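# Set link pins through chain joint, then cap with plate

## Task

Get the connecting link into place so that its pins stand pointing upward, passing through the joint in the middle of the chain, and after that fit the cover plate down onto both of those pins.

## Robot and tools

Robot: two arms, left_arm (carries a left hand) and right_arm (carries a right hand, the mirror of the left). Each hand has five fingers driven by six motors. Bases in the scene frame: left_arm at (+0.020, +0.384, 0) m, quat_wxyz (+1.000, 0, 0, -0.020); right_arm at (-0.011, -0.237, 0) m, quat_wxyz (+1.000, 0, 0, -0.021). Scene frame: origin at table-top height, halfway between the nominal bases; +z up, +x out over the table, left_arm on the +y side. A camera stand sits behind the arms. Loose parts may get nudged by outside pushes now and then.

Frames: each arm reports its hand pose (end_effector_position in metres, end_effector_quat_wxyz) in its own base frame. Fixed cameras and the table use the scene frame. Motion offsets are expressed along the axes of that arm's current Hand target.

Hand point: a point fixed to the palm, 0.05 m in front of it and 0.15 m from the wrist mounting face. Its +z runs along the straight fingers, +y out of the palm, +x across the palm away from the thumb on the right hand (toward the thumb on the left hand). Straight fingertips end 0.06-0.07 m past it along +z and sit 0.06 m behind it along -y. A wrist bracket on the little-finger side sticks out and can strike things. Arms track loosely: resting 1-3 cm (sometimes 5 cm) off, usually low, is normal and not proof of contact; small turns can shift the point noticeably; orientation commands are clipped to within 40 degrees of the measured one each step.

A row = 28 numbers, each in [-1, 1], always both arms: left dx, dy, dz, rx, ry, rz, then left little, ring, middle, index, thumb_bend, thumb_turn, force_limit, speed; then the same 14 for the right arm. dx..rz are an offset (not a pose) from that arm's Hand target at the start of the action or move, along the Hand target's axes; 1.0 = 0.6 m or 180 degrees; rx, ry, rz form one rotation vector. Every row in a list counts from that same starting Hand target, so sending an offset twice moves twice. Six zeros re-request the current Hand target; if the hand still rests short, send the remaining gap as an offset. To stop pushing on something, command back past the hand point.

Hand numbers are absolute targets: fingers and thumb_bend +1 open/straight, -1 closed; thumb_turn +1 beside the palm, -1 in front of it. force_limit maps -1..+1 to about 0..10 N (15 N for the two thumb motors); speed rises from near zero at -1 to full at +0.48 and above. There is no 'no change' value: to keep a hand as is, repeat its last executed eight numbers (before any, use hand_measured plus hand_force_limit and hand_speed). With the thumb turned in front, the hand holds objects roughly 0.035-0.065 m thick, handles down to 0.025 m. For a gentle grip close at speed -0.94 or below. To squeeze harder, raise force_limit and send a target more closed than hand_measured; to loosen, send one more open.

Tools:
- execute_actions(actions, cameras): actions is a list of up to 15 rows per action, each row one 1/30 s step; a short list holds its last row. An empty list returns camera images.
- move(target, speed, blend, blocking, cameras): straight-line paths to one row or a list of up to 15 rows, all offsets from the same starting Hand targets. speed in m/s, 0.002 to 4.3, default 0.25 (turns up to twice that in rad/s); blend in m rounds corners. Paths ignore obstacles and the other arm, and cap at 10 s. Avoid routes passing near an arm's own base. Faster moves hit harder. The result adds a move: line (done, off_target, moving, held, fault) and limits (paced, held).
- wait(seconds 0-10), stop(), zoom_image(camera, region [x0, y0, x1, y1], at most 504 wide and high), show_instructions() for the reference images, finished_scene(scene=1).

Cameras: cam_high and cam_low (896x504, fixed), cam_left_wrist and cam_right_wrist (672x504, fisheye on the wrists). Calibration figures are approximate; wrist views can lag while moving.

Results: Hand target (last commanded pose after clipping), hand pose, joint positions, velocities, torques, motor temperatures. hand_measured, hand_stopped_by (moving, target, force, stalled, fault) and hand_load_n list six values in motor order; a lost grip shows as hand_load_n near 0. Joint ranges (rad): waist -2.880 to 2.880, shoulder 0.000 to 3.142, elbow 0.000 to 3.019, wrist pitch -1.693 to 1.571, wrist yaw -1.571 to 1.571, wrist roll -2.094 to 2.094.

Avoid: dropping parts or releasing them while moving, anything leaving the table, fast impacts, hard presses on fixed or heavy items, overloading fingers, any contact between the two arms or one hand gripping the other. Long holds, stretched arms or pushing at unreachable poses heat motors; at 100 °C an arm drops and is out for 30-60 s. The result must stay in place once the robot lets go.

Each tool is called as name(argument=value, ...) on one line, values as JSON.

Reference images:

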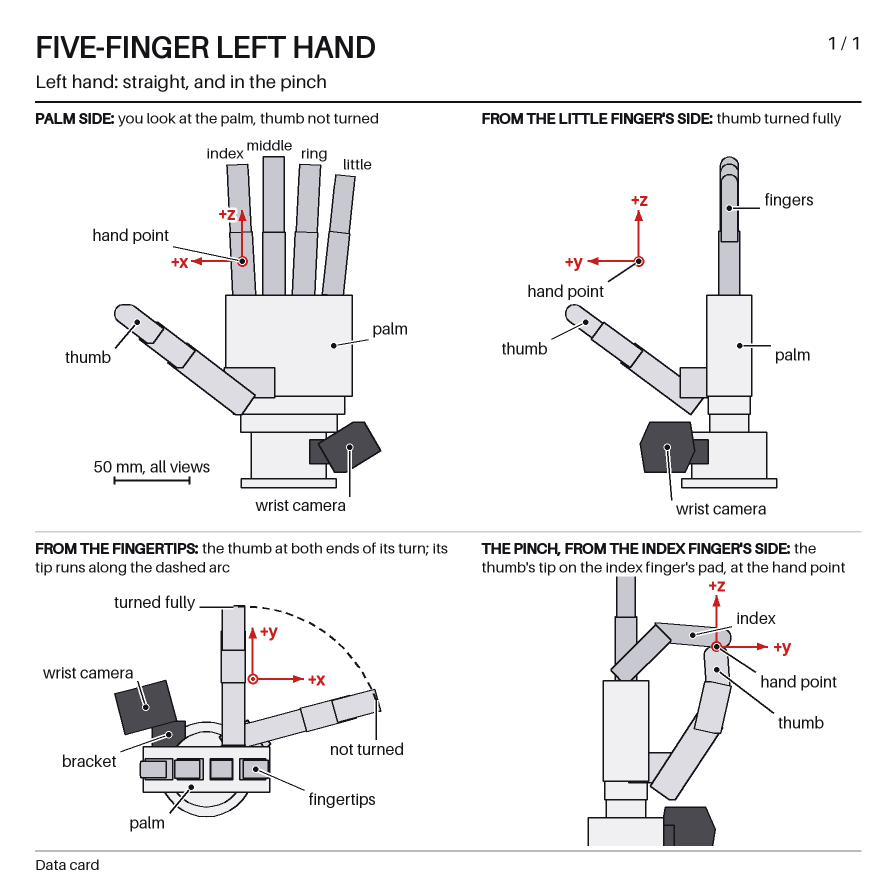

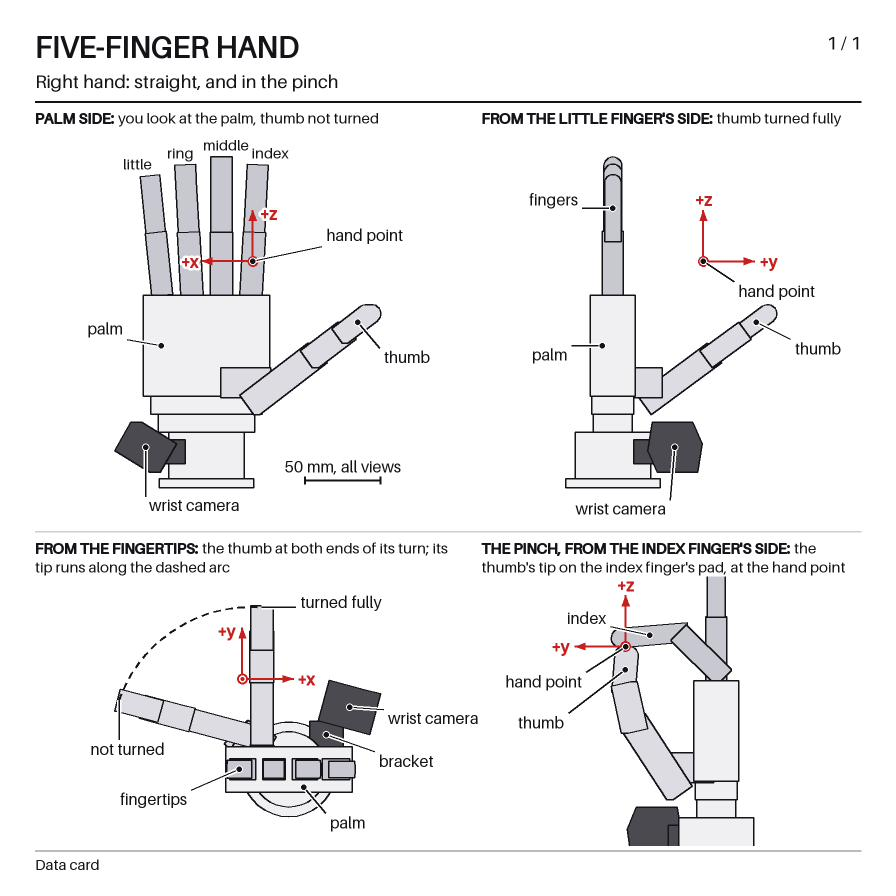

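## Session

execute_actions(actions=[])

Scene clock: 0.00 s.
left_arm: end_effector_position=(+0.8703, +0.1886, +0.1459) hand_measured=(+1.000, +1.000, +1.000, +1.000, +1.000, +1.000) hand_load_n=(+0.0, +0.0, +0.0, -0.5, +0.0, +0.0) hand_stopped_by=(target, target, target, target, target, target) hand_force_limit=0.00 hand_speed=-0.80 end_effector_quat_wxyz=(-0.230, +0.888, -0.209, +0.340) | right_arm: end_effector_position=(+0.8271, +0.0307, +0.3940) hand_measured=(+1.000, +1.000, +1.000, +1.000, +1.000, +1.000) hand_load_n=(+0.0, +0.0, +0.0, +0.0, +0.0, +0.0) hand_stopped_by=(target, target, target, target, target, target) hand_force_limit=0.00 hand_speed=-0.80 end_effector_quat_wxyz=(+0.304, +0.802, +0.016, +0.513)
Joint positions: left_arm=[0.271 2.272 2.182 -0.636 -0.069 -0.806] | right_arm=[0.256 2.106 2.242 -0.532 0.73 -1.854]
Joint velocities: within noise
Joint torques (N m): no reading
Motor temperatures (°C): left_arm=[32 27 23 25 24 26] | right_arm=[29 25 28 24 23 27]
Heat: left arm: hottest waist 32 °C; right arm: hottest waist 29 °C.
Hand target: left_arm +0.8765, +0.1903, +0.1567; -0.235, +0.883, -0.207, +0.350 | right_arm +0.8311, +0.0318, +0.3960; +0.303, +0.800, +0.014, +0.518

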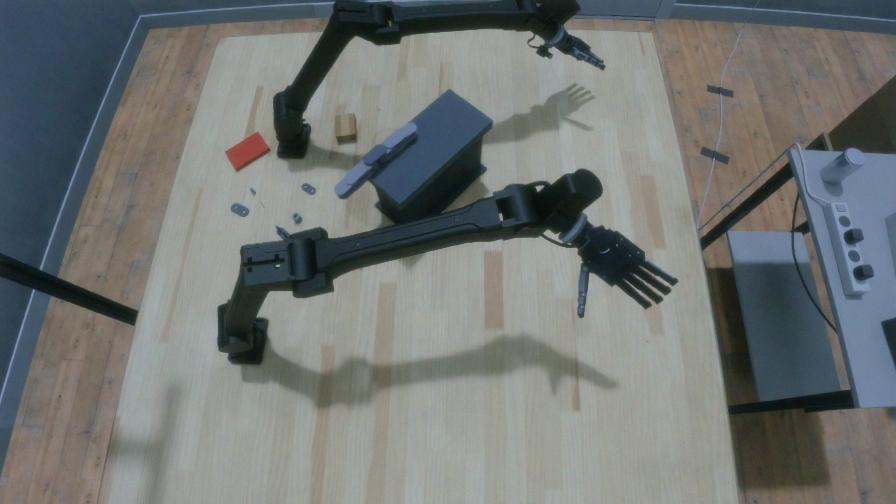

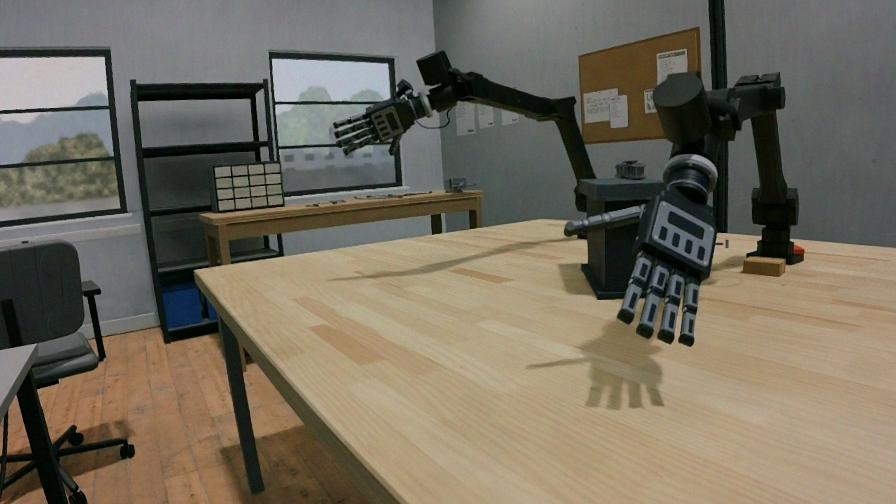

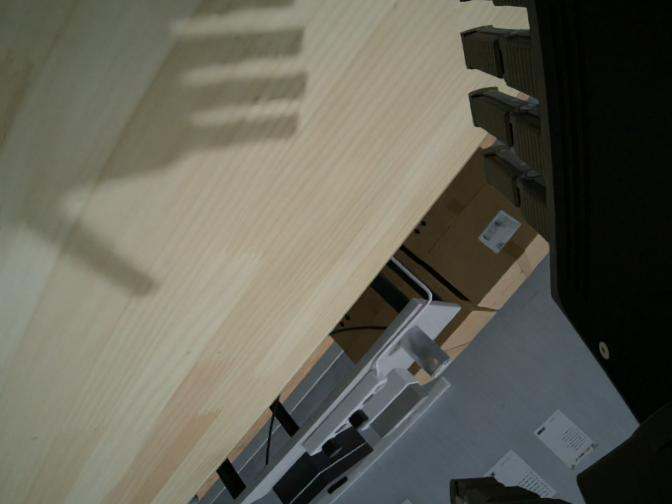

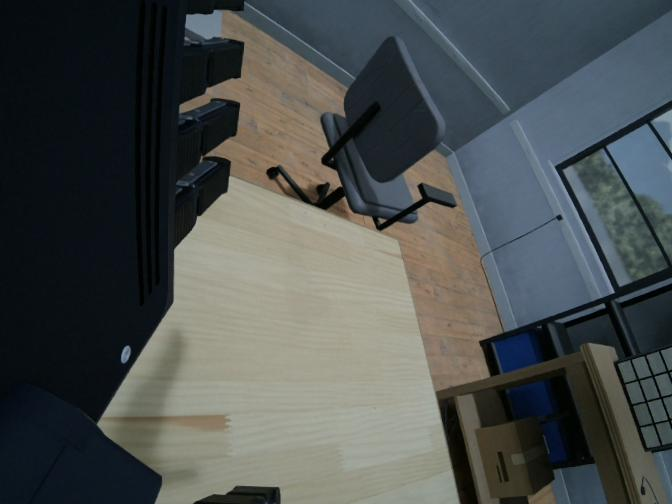

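zoom_image(camera="cam_high", region=[200, 90, 500, 260])

zoom_image(camera="cam_high", region=[220, 160, 340, 250])

zoom_image(camera="cam_high", region=[320, 90, 440, 210])

zoom_image(camera="cam_low", region=[540, 140, 820, 310])

Scaled by 1.680 from the camera's 896x504 image, which has a finer 1280x720 frame.

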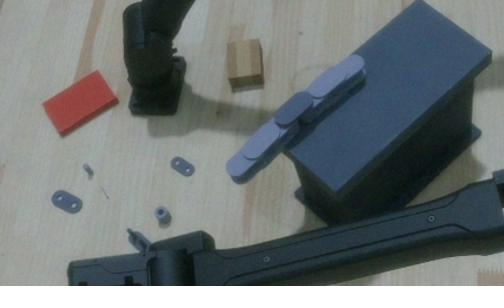

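Scaled by 4.200 from the camera's 896x504 image, which has a finer 1280x720 frame.

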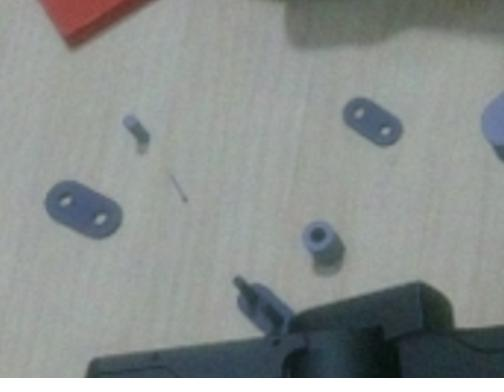

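Scaled by 4.200 from the camera's 896x504 image, which has a finer 1280x720 frame.

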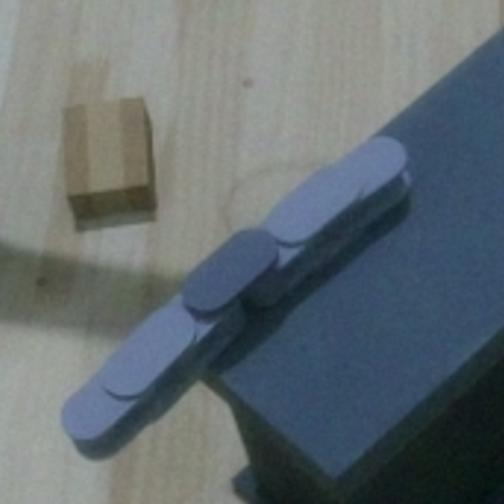

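Scaled by 1.800 from the camera's 896x504 image, which has a finer 1280x720 frame.

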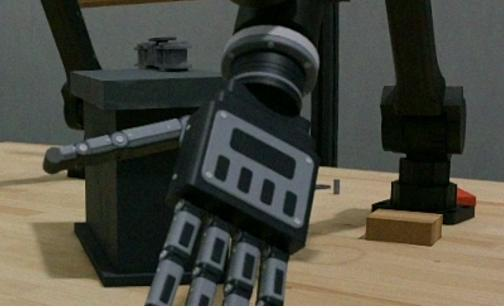

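move(target=[-0.0413,0.0407,-0.8273,-0.1557,-0.2319,-0.1371,1,1,1,1,1,1,0,-0.8, 0,0,0,0,0,0,1,1,1,1,1,1,0,-0.8], speed=0.4, cameras=["all"])

Scene clock: 7.57 s.
left_arm: end_effector_position=(+0.5018, +0.0466, +0.4548) hand_measured=(+1.000, +1.000, +1.000, +1.000, +1.000, +1.000) hand_load_n=(+0.0, +0.0, +0.0, +0.0, +0.0, +0.0) hand_stopped_by=(target, target, target, target, target, target) hand_force_limit=0.00 hand_speed=-0.80 end_effector_quat_wxyz=(-0.021, +0.982, +0.002, +0.188) | right_arm: end_effector_position=(+0.8271, +0.0307, +0.3940) hand_measured=(+1.000, +1.000, +1.000, +1.000, +1.000, +1.000) hand_load_n=(+0.0, +0.0, +0.0, +0.0, +0.0, +0.0) hand_stopped_by=(target, target, target, target, target, target) hand_force_limit=0.00 hand_speed=-0.80 end_effector_quat_wxyz=(+0.304, +0.802, +0.016, +0.513)
Joint positions: left_arm=[0.243 1.463 1.956 -1.685 0.049 -1.341] | right_arm=[0.256 2.106 2.242 -0.532 0.73 -1.854]
Joint torques (N m): left_arm=[1.38 -11.4 7.38 0.12 0.29 -0.21] | right_arm=[-0.73 -20.6 12.45 2.5 0.17 0.03]
Heat: left arm: hottest waist 32 °C; right arm: hottest waist 29 °C.
Hand target: left_arm +0.5002, +0.0497, +0.4502; -0.001, +1.000, +0.000, +0.000 | right_arm +0.8311, +0.0318, +0.3960; +0.303, +0.800, +0.014, +0.518
Off the commanded pose: left_arm 0.006 m, 22 deg | right_arm 0.005 m, 1 deg.
joint sent to its limit (left arm) — joint 4 (wrist pitch), lower limit. The joint targets are off in orientation, not in position.
move: off_target (left_arm)
camera_calibration:
cam_left_wrist: T_world_to_cam=[[0.28528, 0.949008, 0.134163, -0.242061], [0.586639, -0.28359, 0.758572, -0.621418], [0.757938, -0.1377, -0.637628, 0.0321915], [0, 0, 0, 1]] pos_world=[0.409204, 0.057923, 0.524392]

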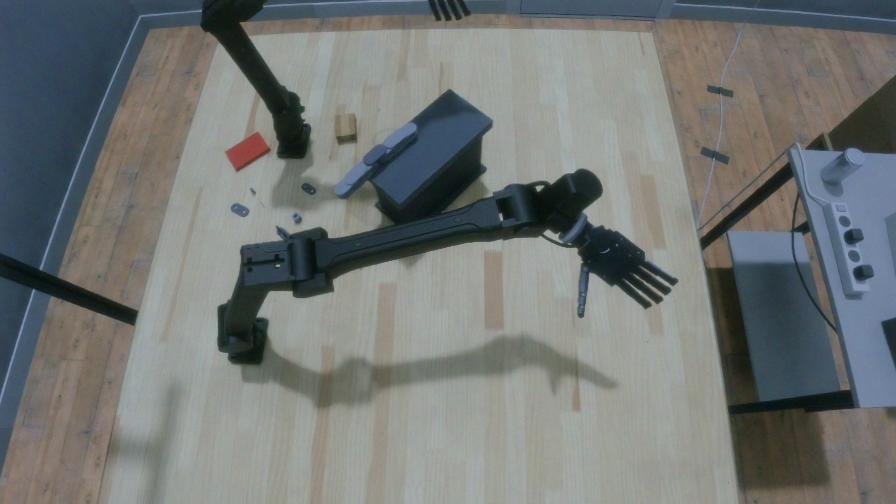

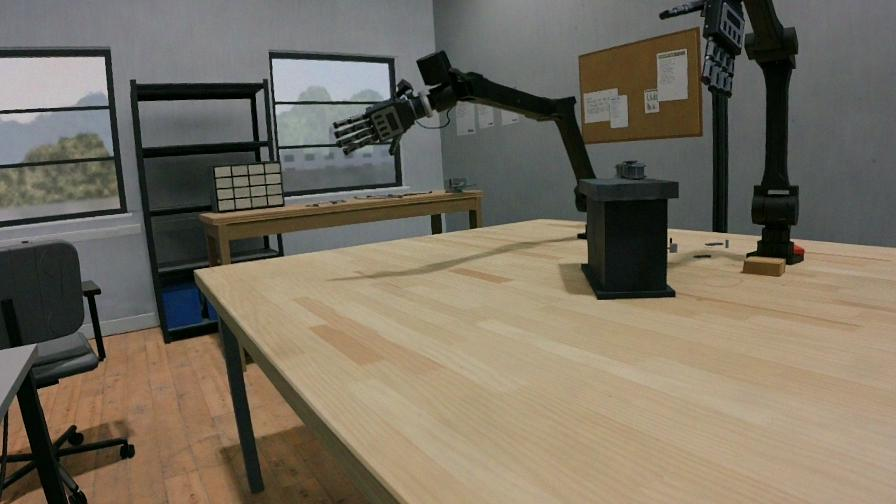

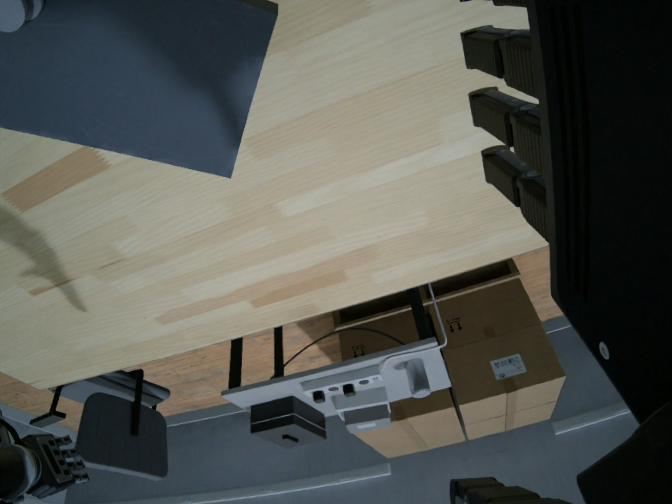

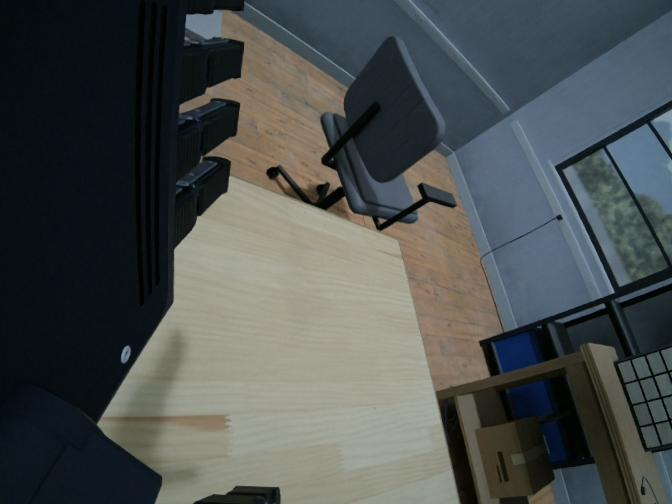

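move(target=[[-0.1333,0.1667,0,0.0807,0.1094,0.5881,1,1,1,1,1,1,0,-0.8, -0.3064,0.4248,-0.1407,0,0,0,1,1,1,1,1,1,0,-0.8],[-0.31,0.4833,0.0583,-0.1514,-0.0427,-0.8127,1,1,1,1,1,1,0,-0.8, -0.3064,0.4248,-0.1407,0,0,0,1,1,1,1,1,1,0,-0.8]], speed=0.5, blend=[0.05, 0], cameras=["all"])

Scene clock: 15.90 s.
left_arm: end_effector_position=(+0.3138, -0.2397, +0.4159) hand_measured=(+1.000, +1.000, +1.000, +1.000, +1.000, +1.000) hand_load_n=(+0.0, +0.0, +0.0, +0.0, +0.0, +0.0) hand_stopped_by=(target, target, target, target, target, target) hand_force_limit=0.00 hand_speed=-0.80 end_effector_quat_wxyz=(+0.170, +0.262, +0.949, -0.048) | right_arm: end_effector_position=(+0.6036, -0.1966, +0.3902) hand_measured=(+1.000, +1.000, +1.000, +1.000, +1.000, +1.000) hand_load_n=(+0.0, +0.0, +0.0, +0.0, +0.0, +0.0) hand_stopped_by=(target, target, target, target, target, target) hand_force_limit=0.00 hand_speed=-0.80 end_effector_quat_wxyz=(+0.299, +0.806, +0.013, +0.511)
Joint positions: left_arm=[-0.825 1.333 1.777 -1.671 -0.097 1.302] | right_arm=[-0.096 1.407 1.283 -0.206 0.397 -1.984]
Joint torques (N m): left_arm=[0.44 -10.05 7.21 1.06 -0.14 0.02] | right_arm=[-0.91 -13.98 10.17 3.45 -0.01 -0.08]
Heat: left arm: hottest waist 32 °C; right arm: hottest elbow 30 °C.
Hand target: left_arm +0.3142, -0.2402, +0.4152; +0.176, +0.267, +0.946, -0.049 | right_arm +0.6010, -0.1982, +0.3965; +0.303, +0.800, +0.014, +0.518
Off the commanded pose: left_arm 0.001 m, 1 deg | right_arm 0.007 m, 1 deg.
move: done
camera_calibration:
cam_left_wrist: T_world_to_cam=[[-0.732477, -0.669033, -0.125989, 0.128143], [-0.680116, 0.710862, 0.179216, 0.313911], [-0.0303402, 0.216959, -0.975709, 0.583474], [0, 0, 0, 1]] pos_world=[0.32506, -0.264005, 0.529188]
cam_right_wrist: T_world_to_cam=[[-0.163729, -0.740546, 0.651754, -0.295987], [-0.852995, -0.225615, -0.470636, 0.657394], [0.495573, -0.633, -0.594742, -0.0799758], [0, 0, 0, 1]] pos_world=[0.551925, -0.121499, 0.454739]

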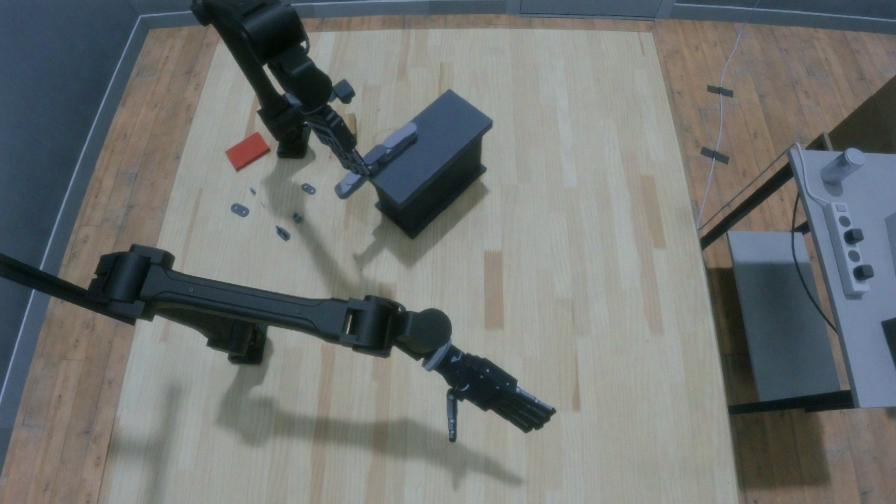

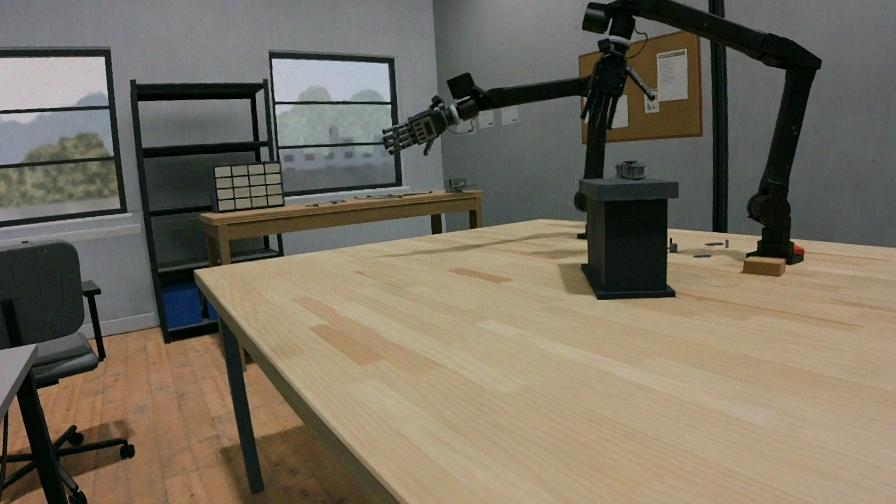

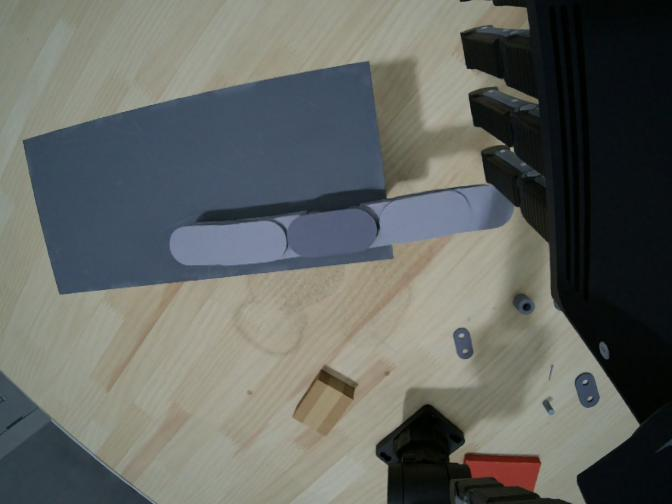

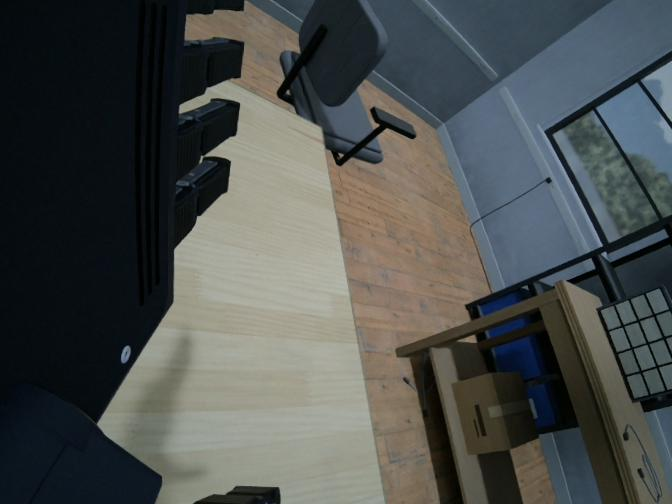

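zoom_image(camera="cam_left_wrist", region=[150, 150, 530, 300])

zoom_image(camera="cam_left_wrist", region=[440, 280, 620, 430])

zoom_image(camera="cam_high", region=[220, 170, 320, 250])

zoom_image(camera="cam_low", region=[570, 140, 820, 290])

Scaled by 1.326 from the camera's 672x504 image, which has a finer 960x720 frame.

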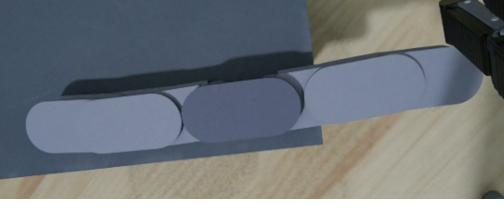

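Scaled by 2.800 from the camera's 672x504 image, which has a finer 960x720 frame.

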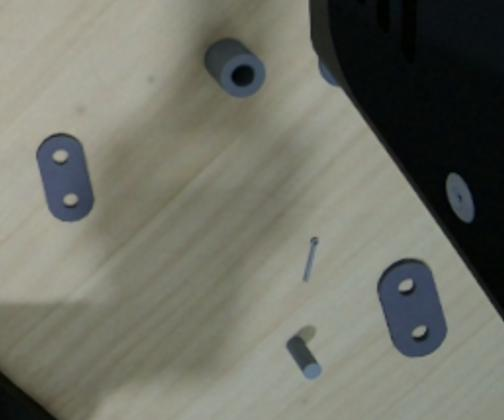

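Scaled by 5.040 from the camera's 896x504 image, which has a finer 1280x720 frame.

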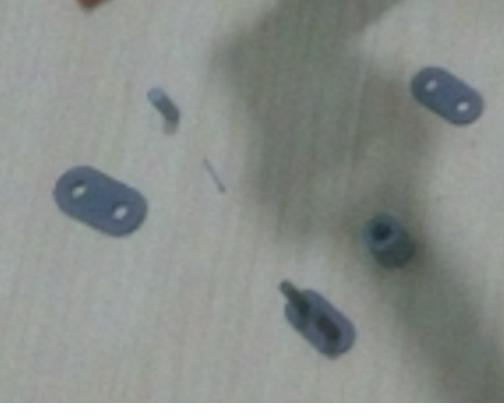

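Scaled by 2.016 from the camera's 896x504 image, which has a finer 1280x720 frame.

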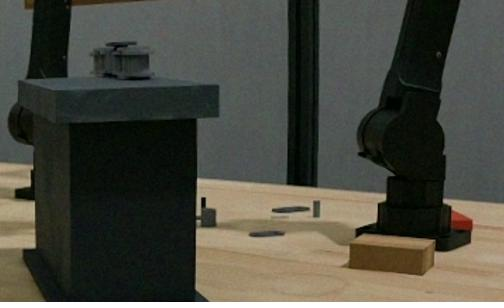

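zoom_image(camera="cam_low", region=[600, 150, 660, 190])

zoom_image(camera="cam_low", region=[660, 230, 740, 270])

zoom_image(camera="cam_high", region=[265, 215, 305, 245])

zoom_image(camera="cam_left_wrist", region=[260, 180, 400, 280])

Scaled by 8.400 from the camera's 896x504 image, which has a finer 1280x720 frame.

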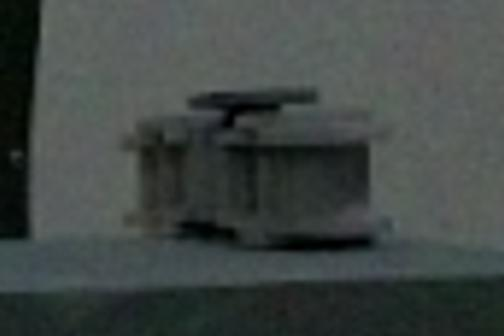

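Scaled by 6.300 from the camera's 896x504 image, which has a finer 1280x720 frame.

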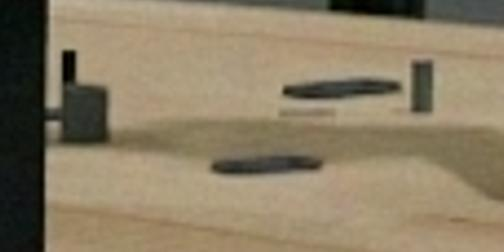

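Scaled by 12.600 from the camera's 896x504 image, which has a finer 1280x720 frame.

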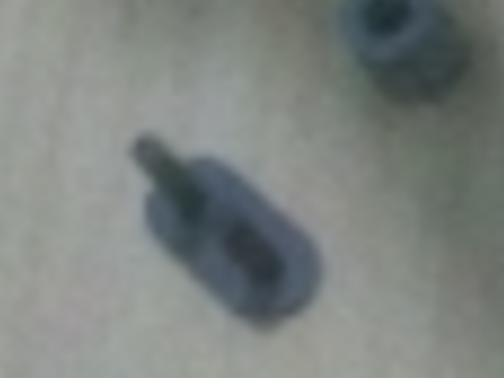

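Scaled by 3.600 from the camera's 672x504 image, which has a finer 960x720 frame.

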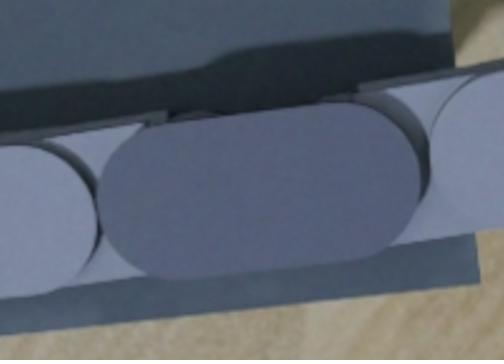

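move(target=[[0.118,0.487,-0.0547,-0.0573,0,-0.1485,1,1,1,1,1,1,0,-0.8, 0,0,0,0,0,0,1,1,1,1,1,1,0,-0.8],[0.118,0.487,-0.0547,-0.0573,0,-0.1485,1,1,1,1,1,1,0,-0.8, -0.0005,-0.5632,-0.6995,0.5722,-0.2388,0.3969,1,1,1,1,1,1,0,-0.8]], speed=0.5, blend=[0.05, 0], cameras=["all"])

Scene clock: 27.10 s.
left_arm: end_effector_position=(+0.3898, +0.0492, +0.3975) hand_measured=(+1.000, +1.000, +1.000, +1.000, +1.000, +1.000) hand_load_n=(+0.0, +0.0, +0.0, +0.0, +0.0, +0.0) hand_stopped_by=(target, target, target, target, target, target) hand_force_limit=0.00 hand_speed=-0.80 end_effector_quat_wxyz=(+0.150, +0.022, +0.988, -0.003) | right_arm: end_effector_position=(+0.3517, +0.2738, +0.3424) hand_measured=(+1.000, +1.000, +1.000, +1.000, +1.000, +1.000) hand_load_n=(+0.0, +0.0, +0.0, +0.0, +0.0, +0.0) hand_stopped_by=(target, target, target, target, target, target) hand_force_limit=0.00 hand_speed=-0.80 end_effector_quat_wxyz=(+0.695, -0.702, +0.113, -0.109)
Joint positions: left_arm=[-0.026 1.299 1.7 -1.67 0.005 1.588] | right_arm=[0.246 1.027 0.807 0.2 -1.009 -0.014]
Joint torques (N m): left_arm=[0.79 -8.23 12.46 0.85 0.15 -0.01] | right_arm=[0.21 -7.65 9.78 3.11 -0.03 0.14]
Heat: left arm: hottest waist 32 °C; right arm: hottest elbow 32 °C.
Hand target: left_arm +0.4007, +0.0495, +0.4207; +0.183, +0.025, +0.983, -0.004 | right_arm +0.3480, +0.2747, +0.3448; +0.698, -0.698, +0.111, -0.111
Off the commanded pose: left_arm 0.026 m, 4 deg | right_arm 0.004 m, 1 deg.
move: off_target (left_arm)
camera_calibration:
cam_left_wrist: T_world_to_cam=[[-0.331781, -0.936696, -0.111905, 0.226139], [-0.925552, 0.300282, 0.230619, 0.259037], [-0.182417, 0.180089, -0.966588, 0.56251], [0, 0, 0, 1]] pos_world=[0.417391, 0.0327374, 0.509283]
cam_right_wrist: T_world_to_cam=[[0.200181, -0.0597786, -0.977934, 0.28596], [-0.966887, -0.173318, -0.187325, 0.45487], [-0.158295, 0.98305, -0.092494, -0.0701922], [0, 0, 0, 1]] pos_world=[0.371453, 0.164934, 0.358366]

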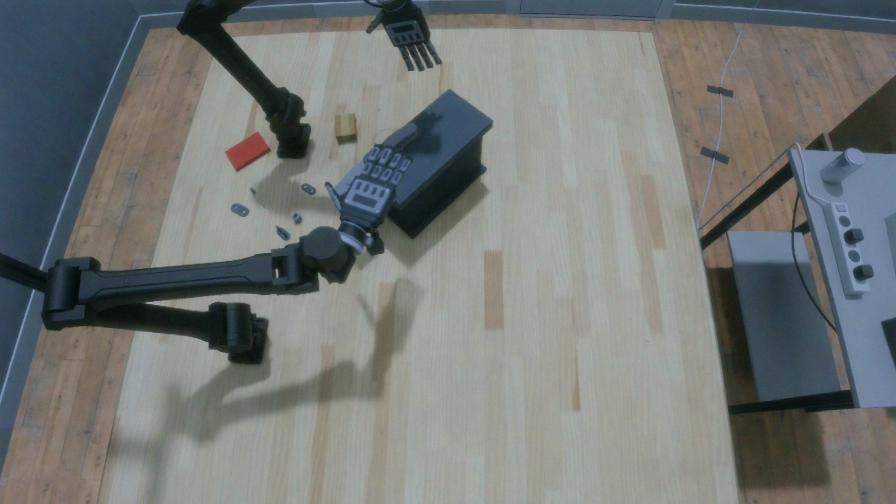

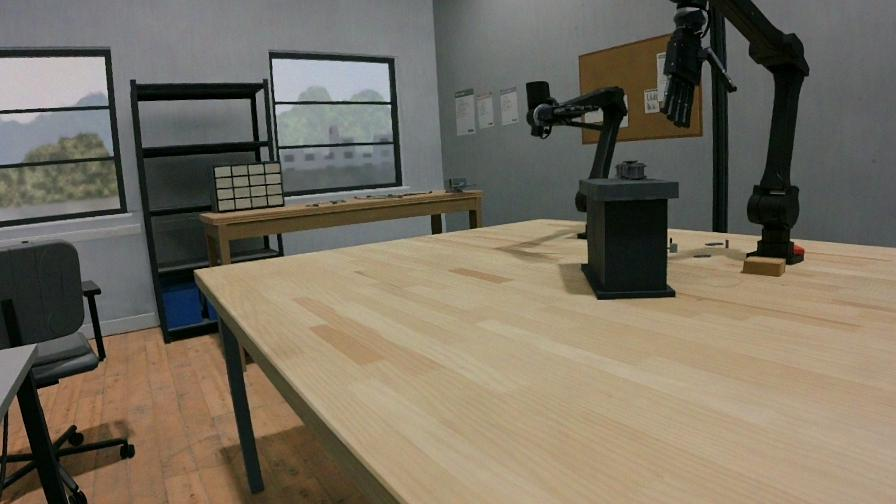

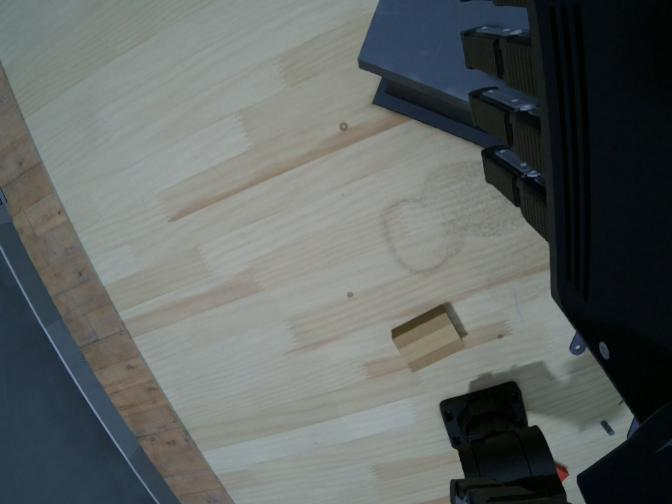

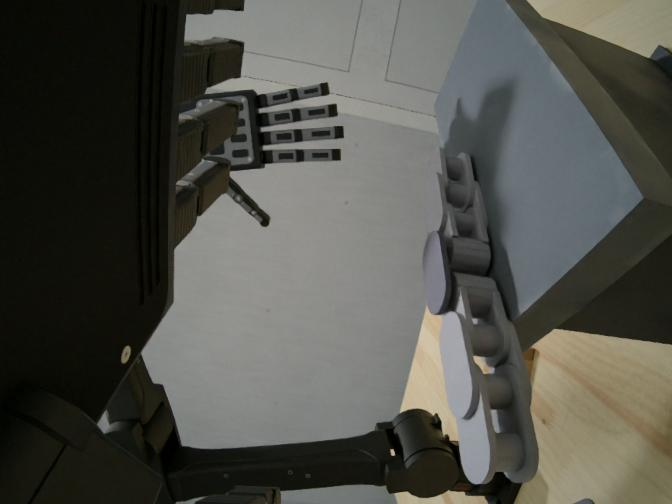

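zoom_image(camera="cam_right_wrist", region=[400, 130, 560, 330])

zoom_image(camera="cam_right_wrist", region=[400, 280, 580, 504])

Scaled by 2.520 from the camera's 672x504 image, which has a finer 960x720 frame.

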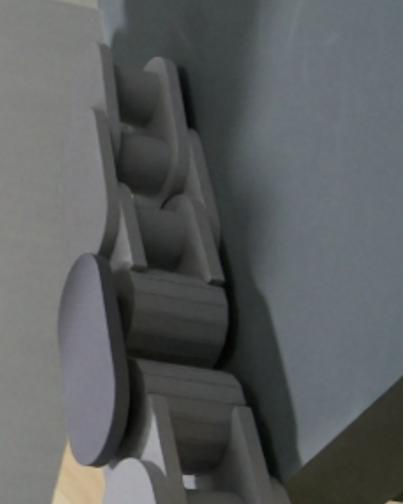

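Scaled by 2.250 from the camera's 672x504 image, which has a finer 960x720 frame.

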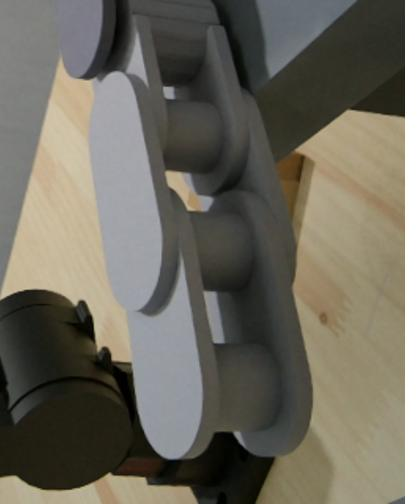

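move(target=[[0,0,0,0,0,0,1,1,1,1,1,1,0,-0.8, 0.27,-0.0833,-0.5607,0,0.3333,0,1,1,1,1,1,1,0,-0.8],[0.2057,-0.5577,0.0285,0.0205,0.0679,-0.3126,1,1,1,1,1,1,0,-0.8, 0.27,-0.0833,-0.5607,0,0.3333,0,1,1,1,1,1,1,0,-0.8]], speed=0.4, blend=[0.05, 0], cameras=["all"])

Scene clock: 49.47 s.
left_arm: end_effector_position=(+0.2727, -0.2740, +0.3655) hand_measured=(+1.000, +1.000, +1.000, +1.000, +1.000, +1.000) hand_load_n=(+0.0, +0.0, +0.0, +0.0, +0.0, +0.0) hand_stopped_by=(target, target, target, target, target, target) hand_force_limit=0.00 hand_speed=-0.80 end_effector_quat_wxyz=(+0.057, -0.433, +0.892, -0.118) | right_arm: end_effector_position=(+0.3923, -0.0882, +0.3722) hand_measured=(+1.000, +1.000, +1.000, +1.000, +1.000, +1.000) hand_load_n=(+0.0, +0.0, +0.0, +0.0, +0.0, -0.5) hand_stopped_by=(target, target, target, target, target, target) hand_force_limit=0.00 hand_speed=-0.80 end_effector_quat_wxyz=(+0.550, -0.553, +0.449, -0.436)
Joint positions: left_arm=[-0.706 1.366 1.7 -1.641 -0.009 -0.038] | right_arm=[-0.651 0.807 0.77 0.014 -0.869 -0.006]
Joint torques (N m): left_arm=[0.21 -9.41 7.76 0.83 -0.04 -0.16] | right_arm=[-1.08 -3.31 15.32 1.72 -0.02 0.1]
Motor temperatures (°C): left_arm=[32 28 31 25 24 26] | right_arm=[28 26 33 24 23 27]
Heat: left arm: hottest waist 32 °C; right arm: hottest elbow 33 °C.
Hand target: left_arm +0.2749, -0.2793, +0.3599; +0.057, -0.435, +0.891, -0.117 | right_arm +0.3982, -0.0953, +0.3948; +0.550, -0.550, +0.445, -0.445
Off the commanded pose: left_arm 0.008 m, 0 deg | right_arm 0.024 m, 1 deg.
move: off_target (right_arm)
camera_calibration:
cam_left_wrist: T_world_to_cam=[[0.53337, -0.814574, 0.228004, -0.445688], [-0.809938, -0.414064, 0.415392, -0.039742], [-0.243959, -0.406227, -0.880604, 0.393186], [0, 0, 0, 1]] pos_world=[0.30145, -0.219778, 0.464369]
cam_right_wrist: T_world_to_cam=[[0.0447306, -0.196033, -0.979577, 0.334849], [-0.642044, 0.745592, -0.178526, 0.387328], [0.765361, 0.636917, -0.0925111, -0.098093], [0, 0, 0, 1]] pos_world=[0.308781, -0.16067, 0.388084]

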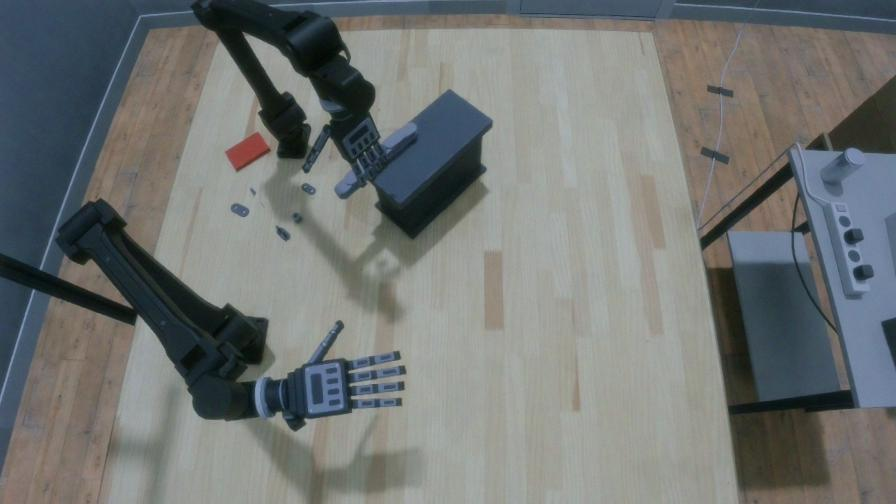

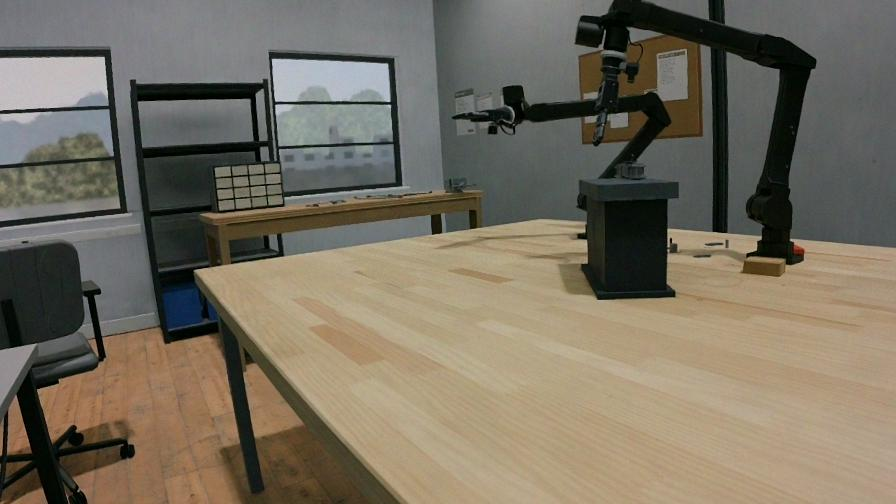

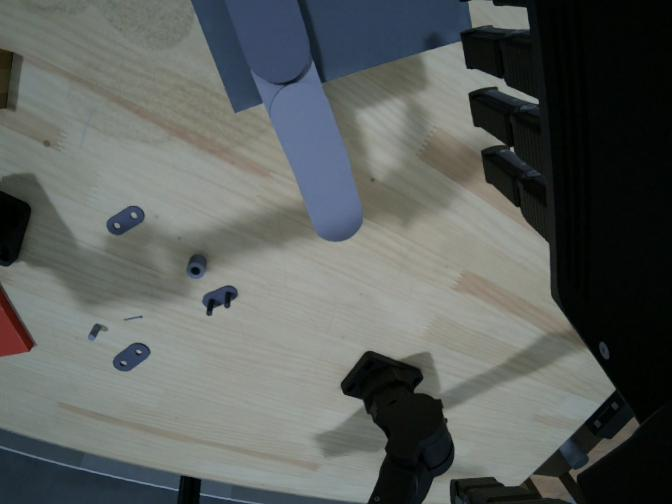

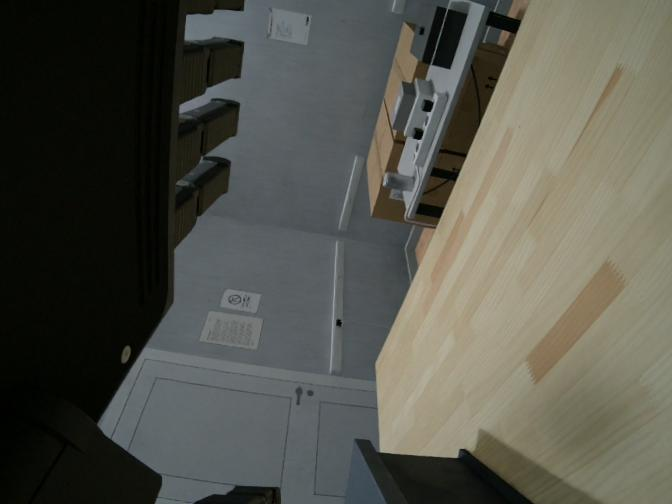

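zoom_image(camera="cam_left_wrist", region=[80, 190, 260, 380])

zoom_image(camera="cam_left_wrist", region=[190, 0, 480, 260])

Scaled by 2.653 from the camera's 672x504 image, which has a finer 960x720 frame.

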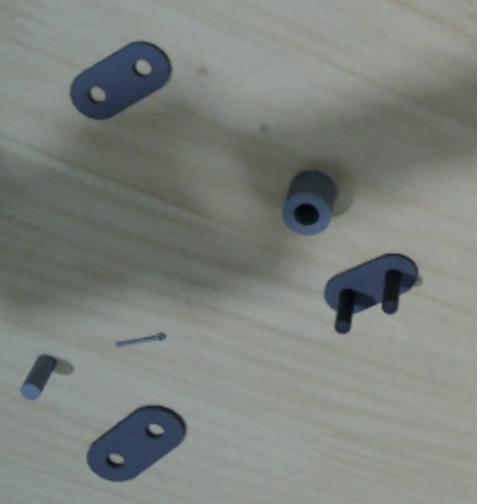

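Scaled by 1.738 from the camera's 672x504 image, which has a finer 960x720 frame.

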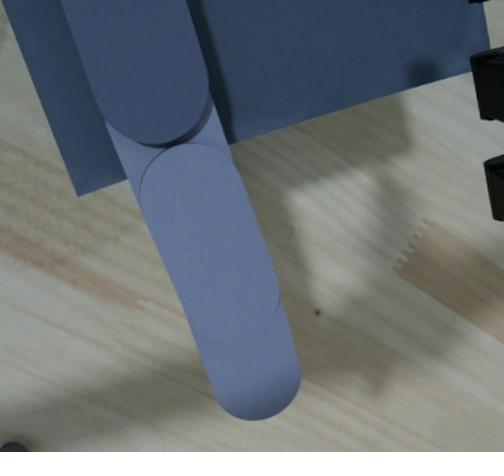

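move(target=[0.0425,0.0184,0.0812,0.2778,0.0023,0.0029,1,1,1,1,1,-1,0,0.3, 0,0,0,0,0,0,1,1,1,1,1,1,0,-0.8], speed=0.3, cameras=["cam_high","cam_low","cam_left_wrist"])

Scene clock: 58.50 s.
left_arm: end_effector_position=(+0.2624, -0.2984, +0.3112) hand_measured=(+1.000, +1.000, +1.000, +1.000, +1.000, -1.000) hand_load_n=(+0.0, +0.0, +0.0, +0.0, +0.0, +0.0) hand_stopped_by=(target, target, target, target, target, target) hand_force_limit=0.00 hand_speed=0.30 end_effector_quat_wxyz=(+0.232, -0.368, +0.763, -0.478) | right_arm: end_effector_position=(+0.3923, -0.0882, +0.3722) hand_measured=(+1.000, +1.000, +1.000, +1.000, +1.000, +1.000) hand_load_n=(+0.0, +0.0, +0.0, +0.0, +0.0, +0.0) hand_stopped_by=(target, target, target, target, target, target) hand_force_limit=0.00 hand_speed=-0.80 end_effector_quat_wxyz=(+0.550, -0.553, +0.449, -0.436)
Joint positions: left_arm=[-0.833 0.776 0.877 -0.556 -0.148 -0.07] | right_arm=[-0.651 0.807 0.77 0.014 -0.869 -0.006]
Joint torques (N m): left_arm=[0.32 -2.55 8.58 2.51 -0.11 -0.1] | right_arm=[-1.73 -3.55 15.36 1.69 -0.03 0.11]
Heat: left arm: hottest waist 32 °C; right arm: hottest elbow 37 °C.
Hand target: left_arm +0.2607, -0.3005, +0.3100; +0.233, -0.365, +0.760, -0.484 | right_arm +0.3982, -0.0953, +0.3948; +0.550, -0.550, +0.445, -0.445
Off the commanded pose: left_arm 0.003 m, 1 deg | right_arm 0.024 m, 1 deg.
move: off_target (right_arm)
camera_calibration:
cam_left_wrist: T_world_to_cam=[[0.144315, -0.513114, 0.846101, -0.447945], [-0.954154, -0.298748, -0.0184294, 0.171648], [0.262228, -0.804651, -0.532704, -0.0270218], [0, 0, 0, 1]] pos_world=[0.235509, -0.200311, 0.367775]
Images, in order (width x height): cam_high 896x504, cam_low 896x504, cam_left_wrist 672x504.

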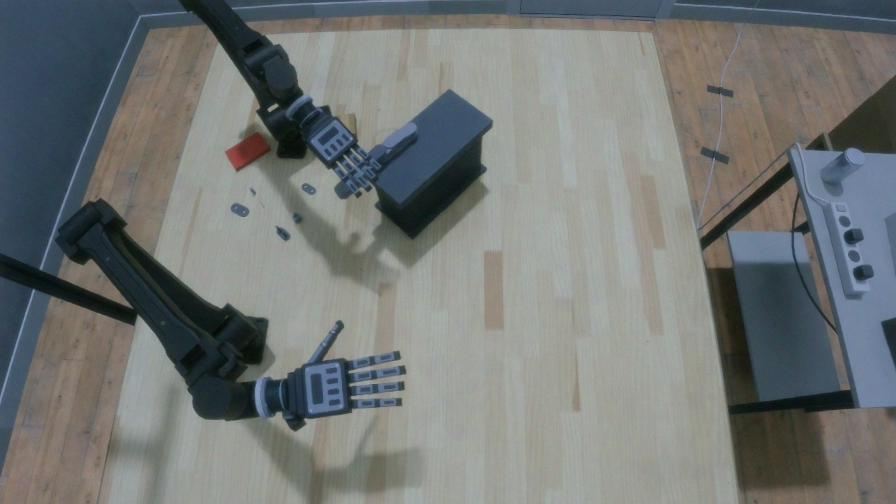

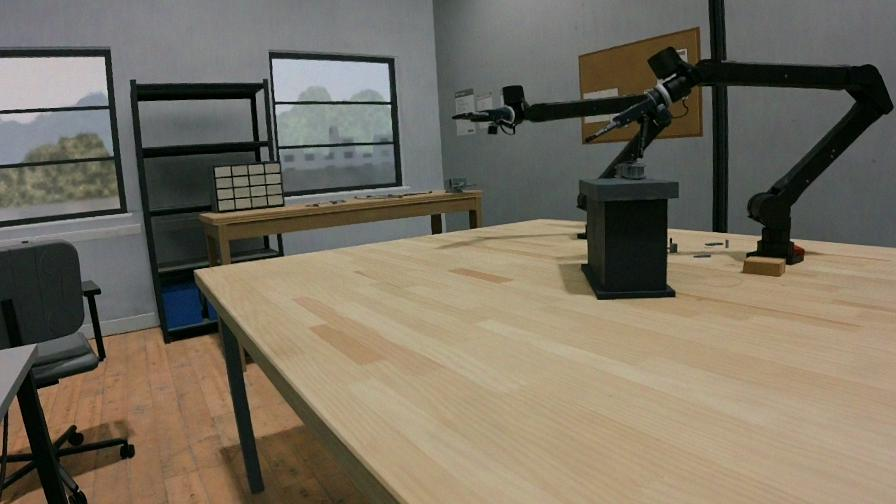

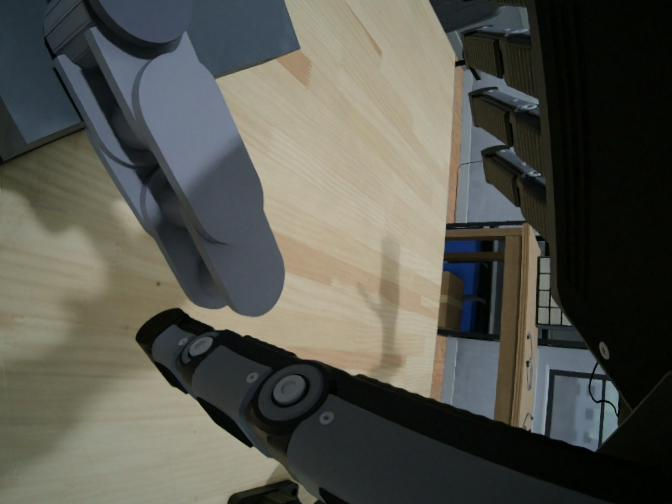

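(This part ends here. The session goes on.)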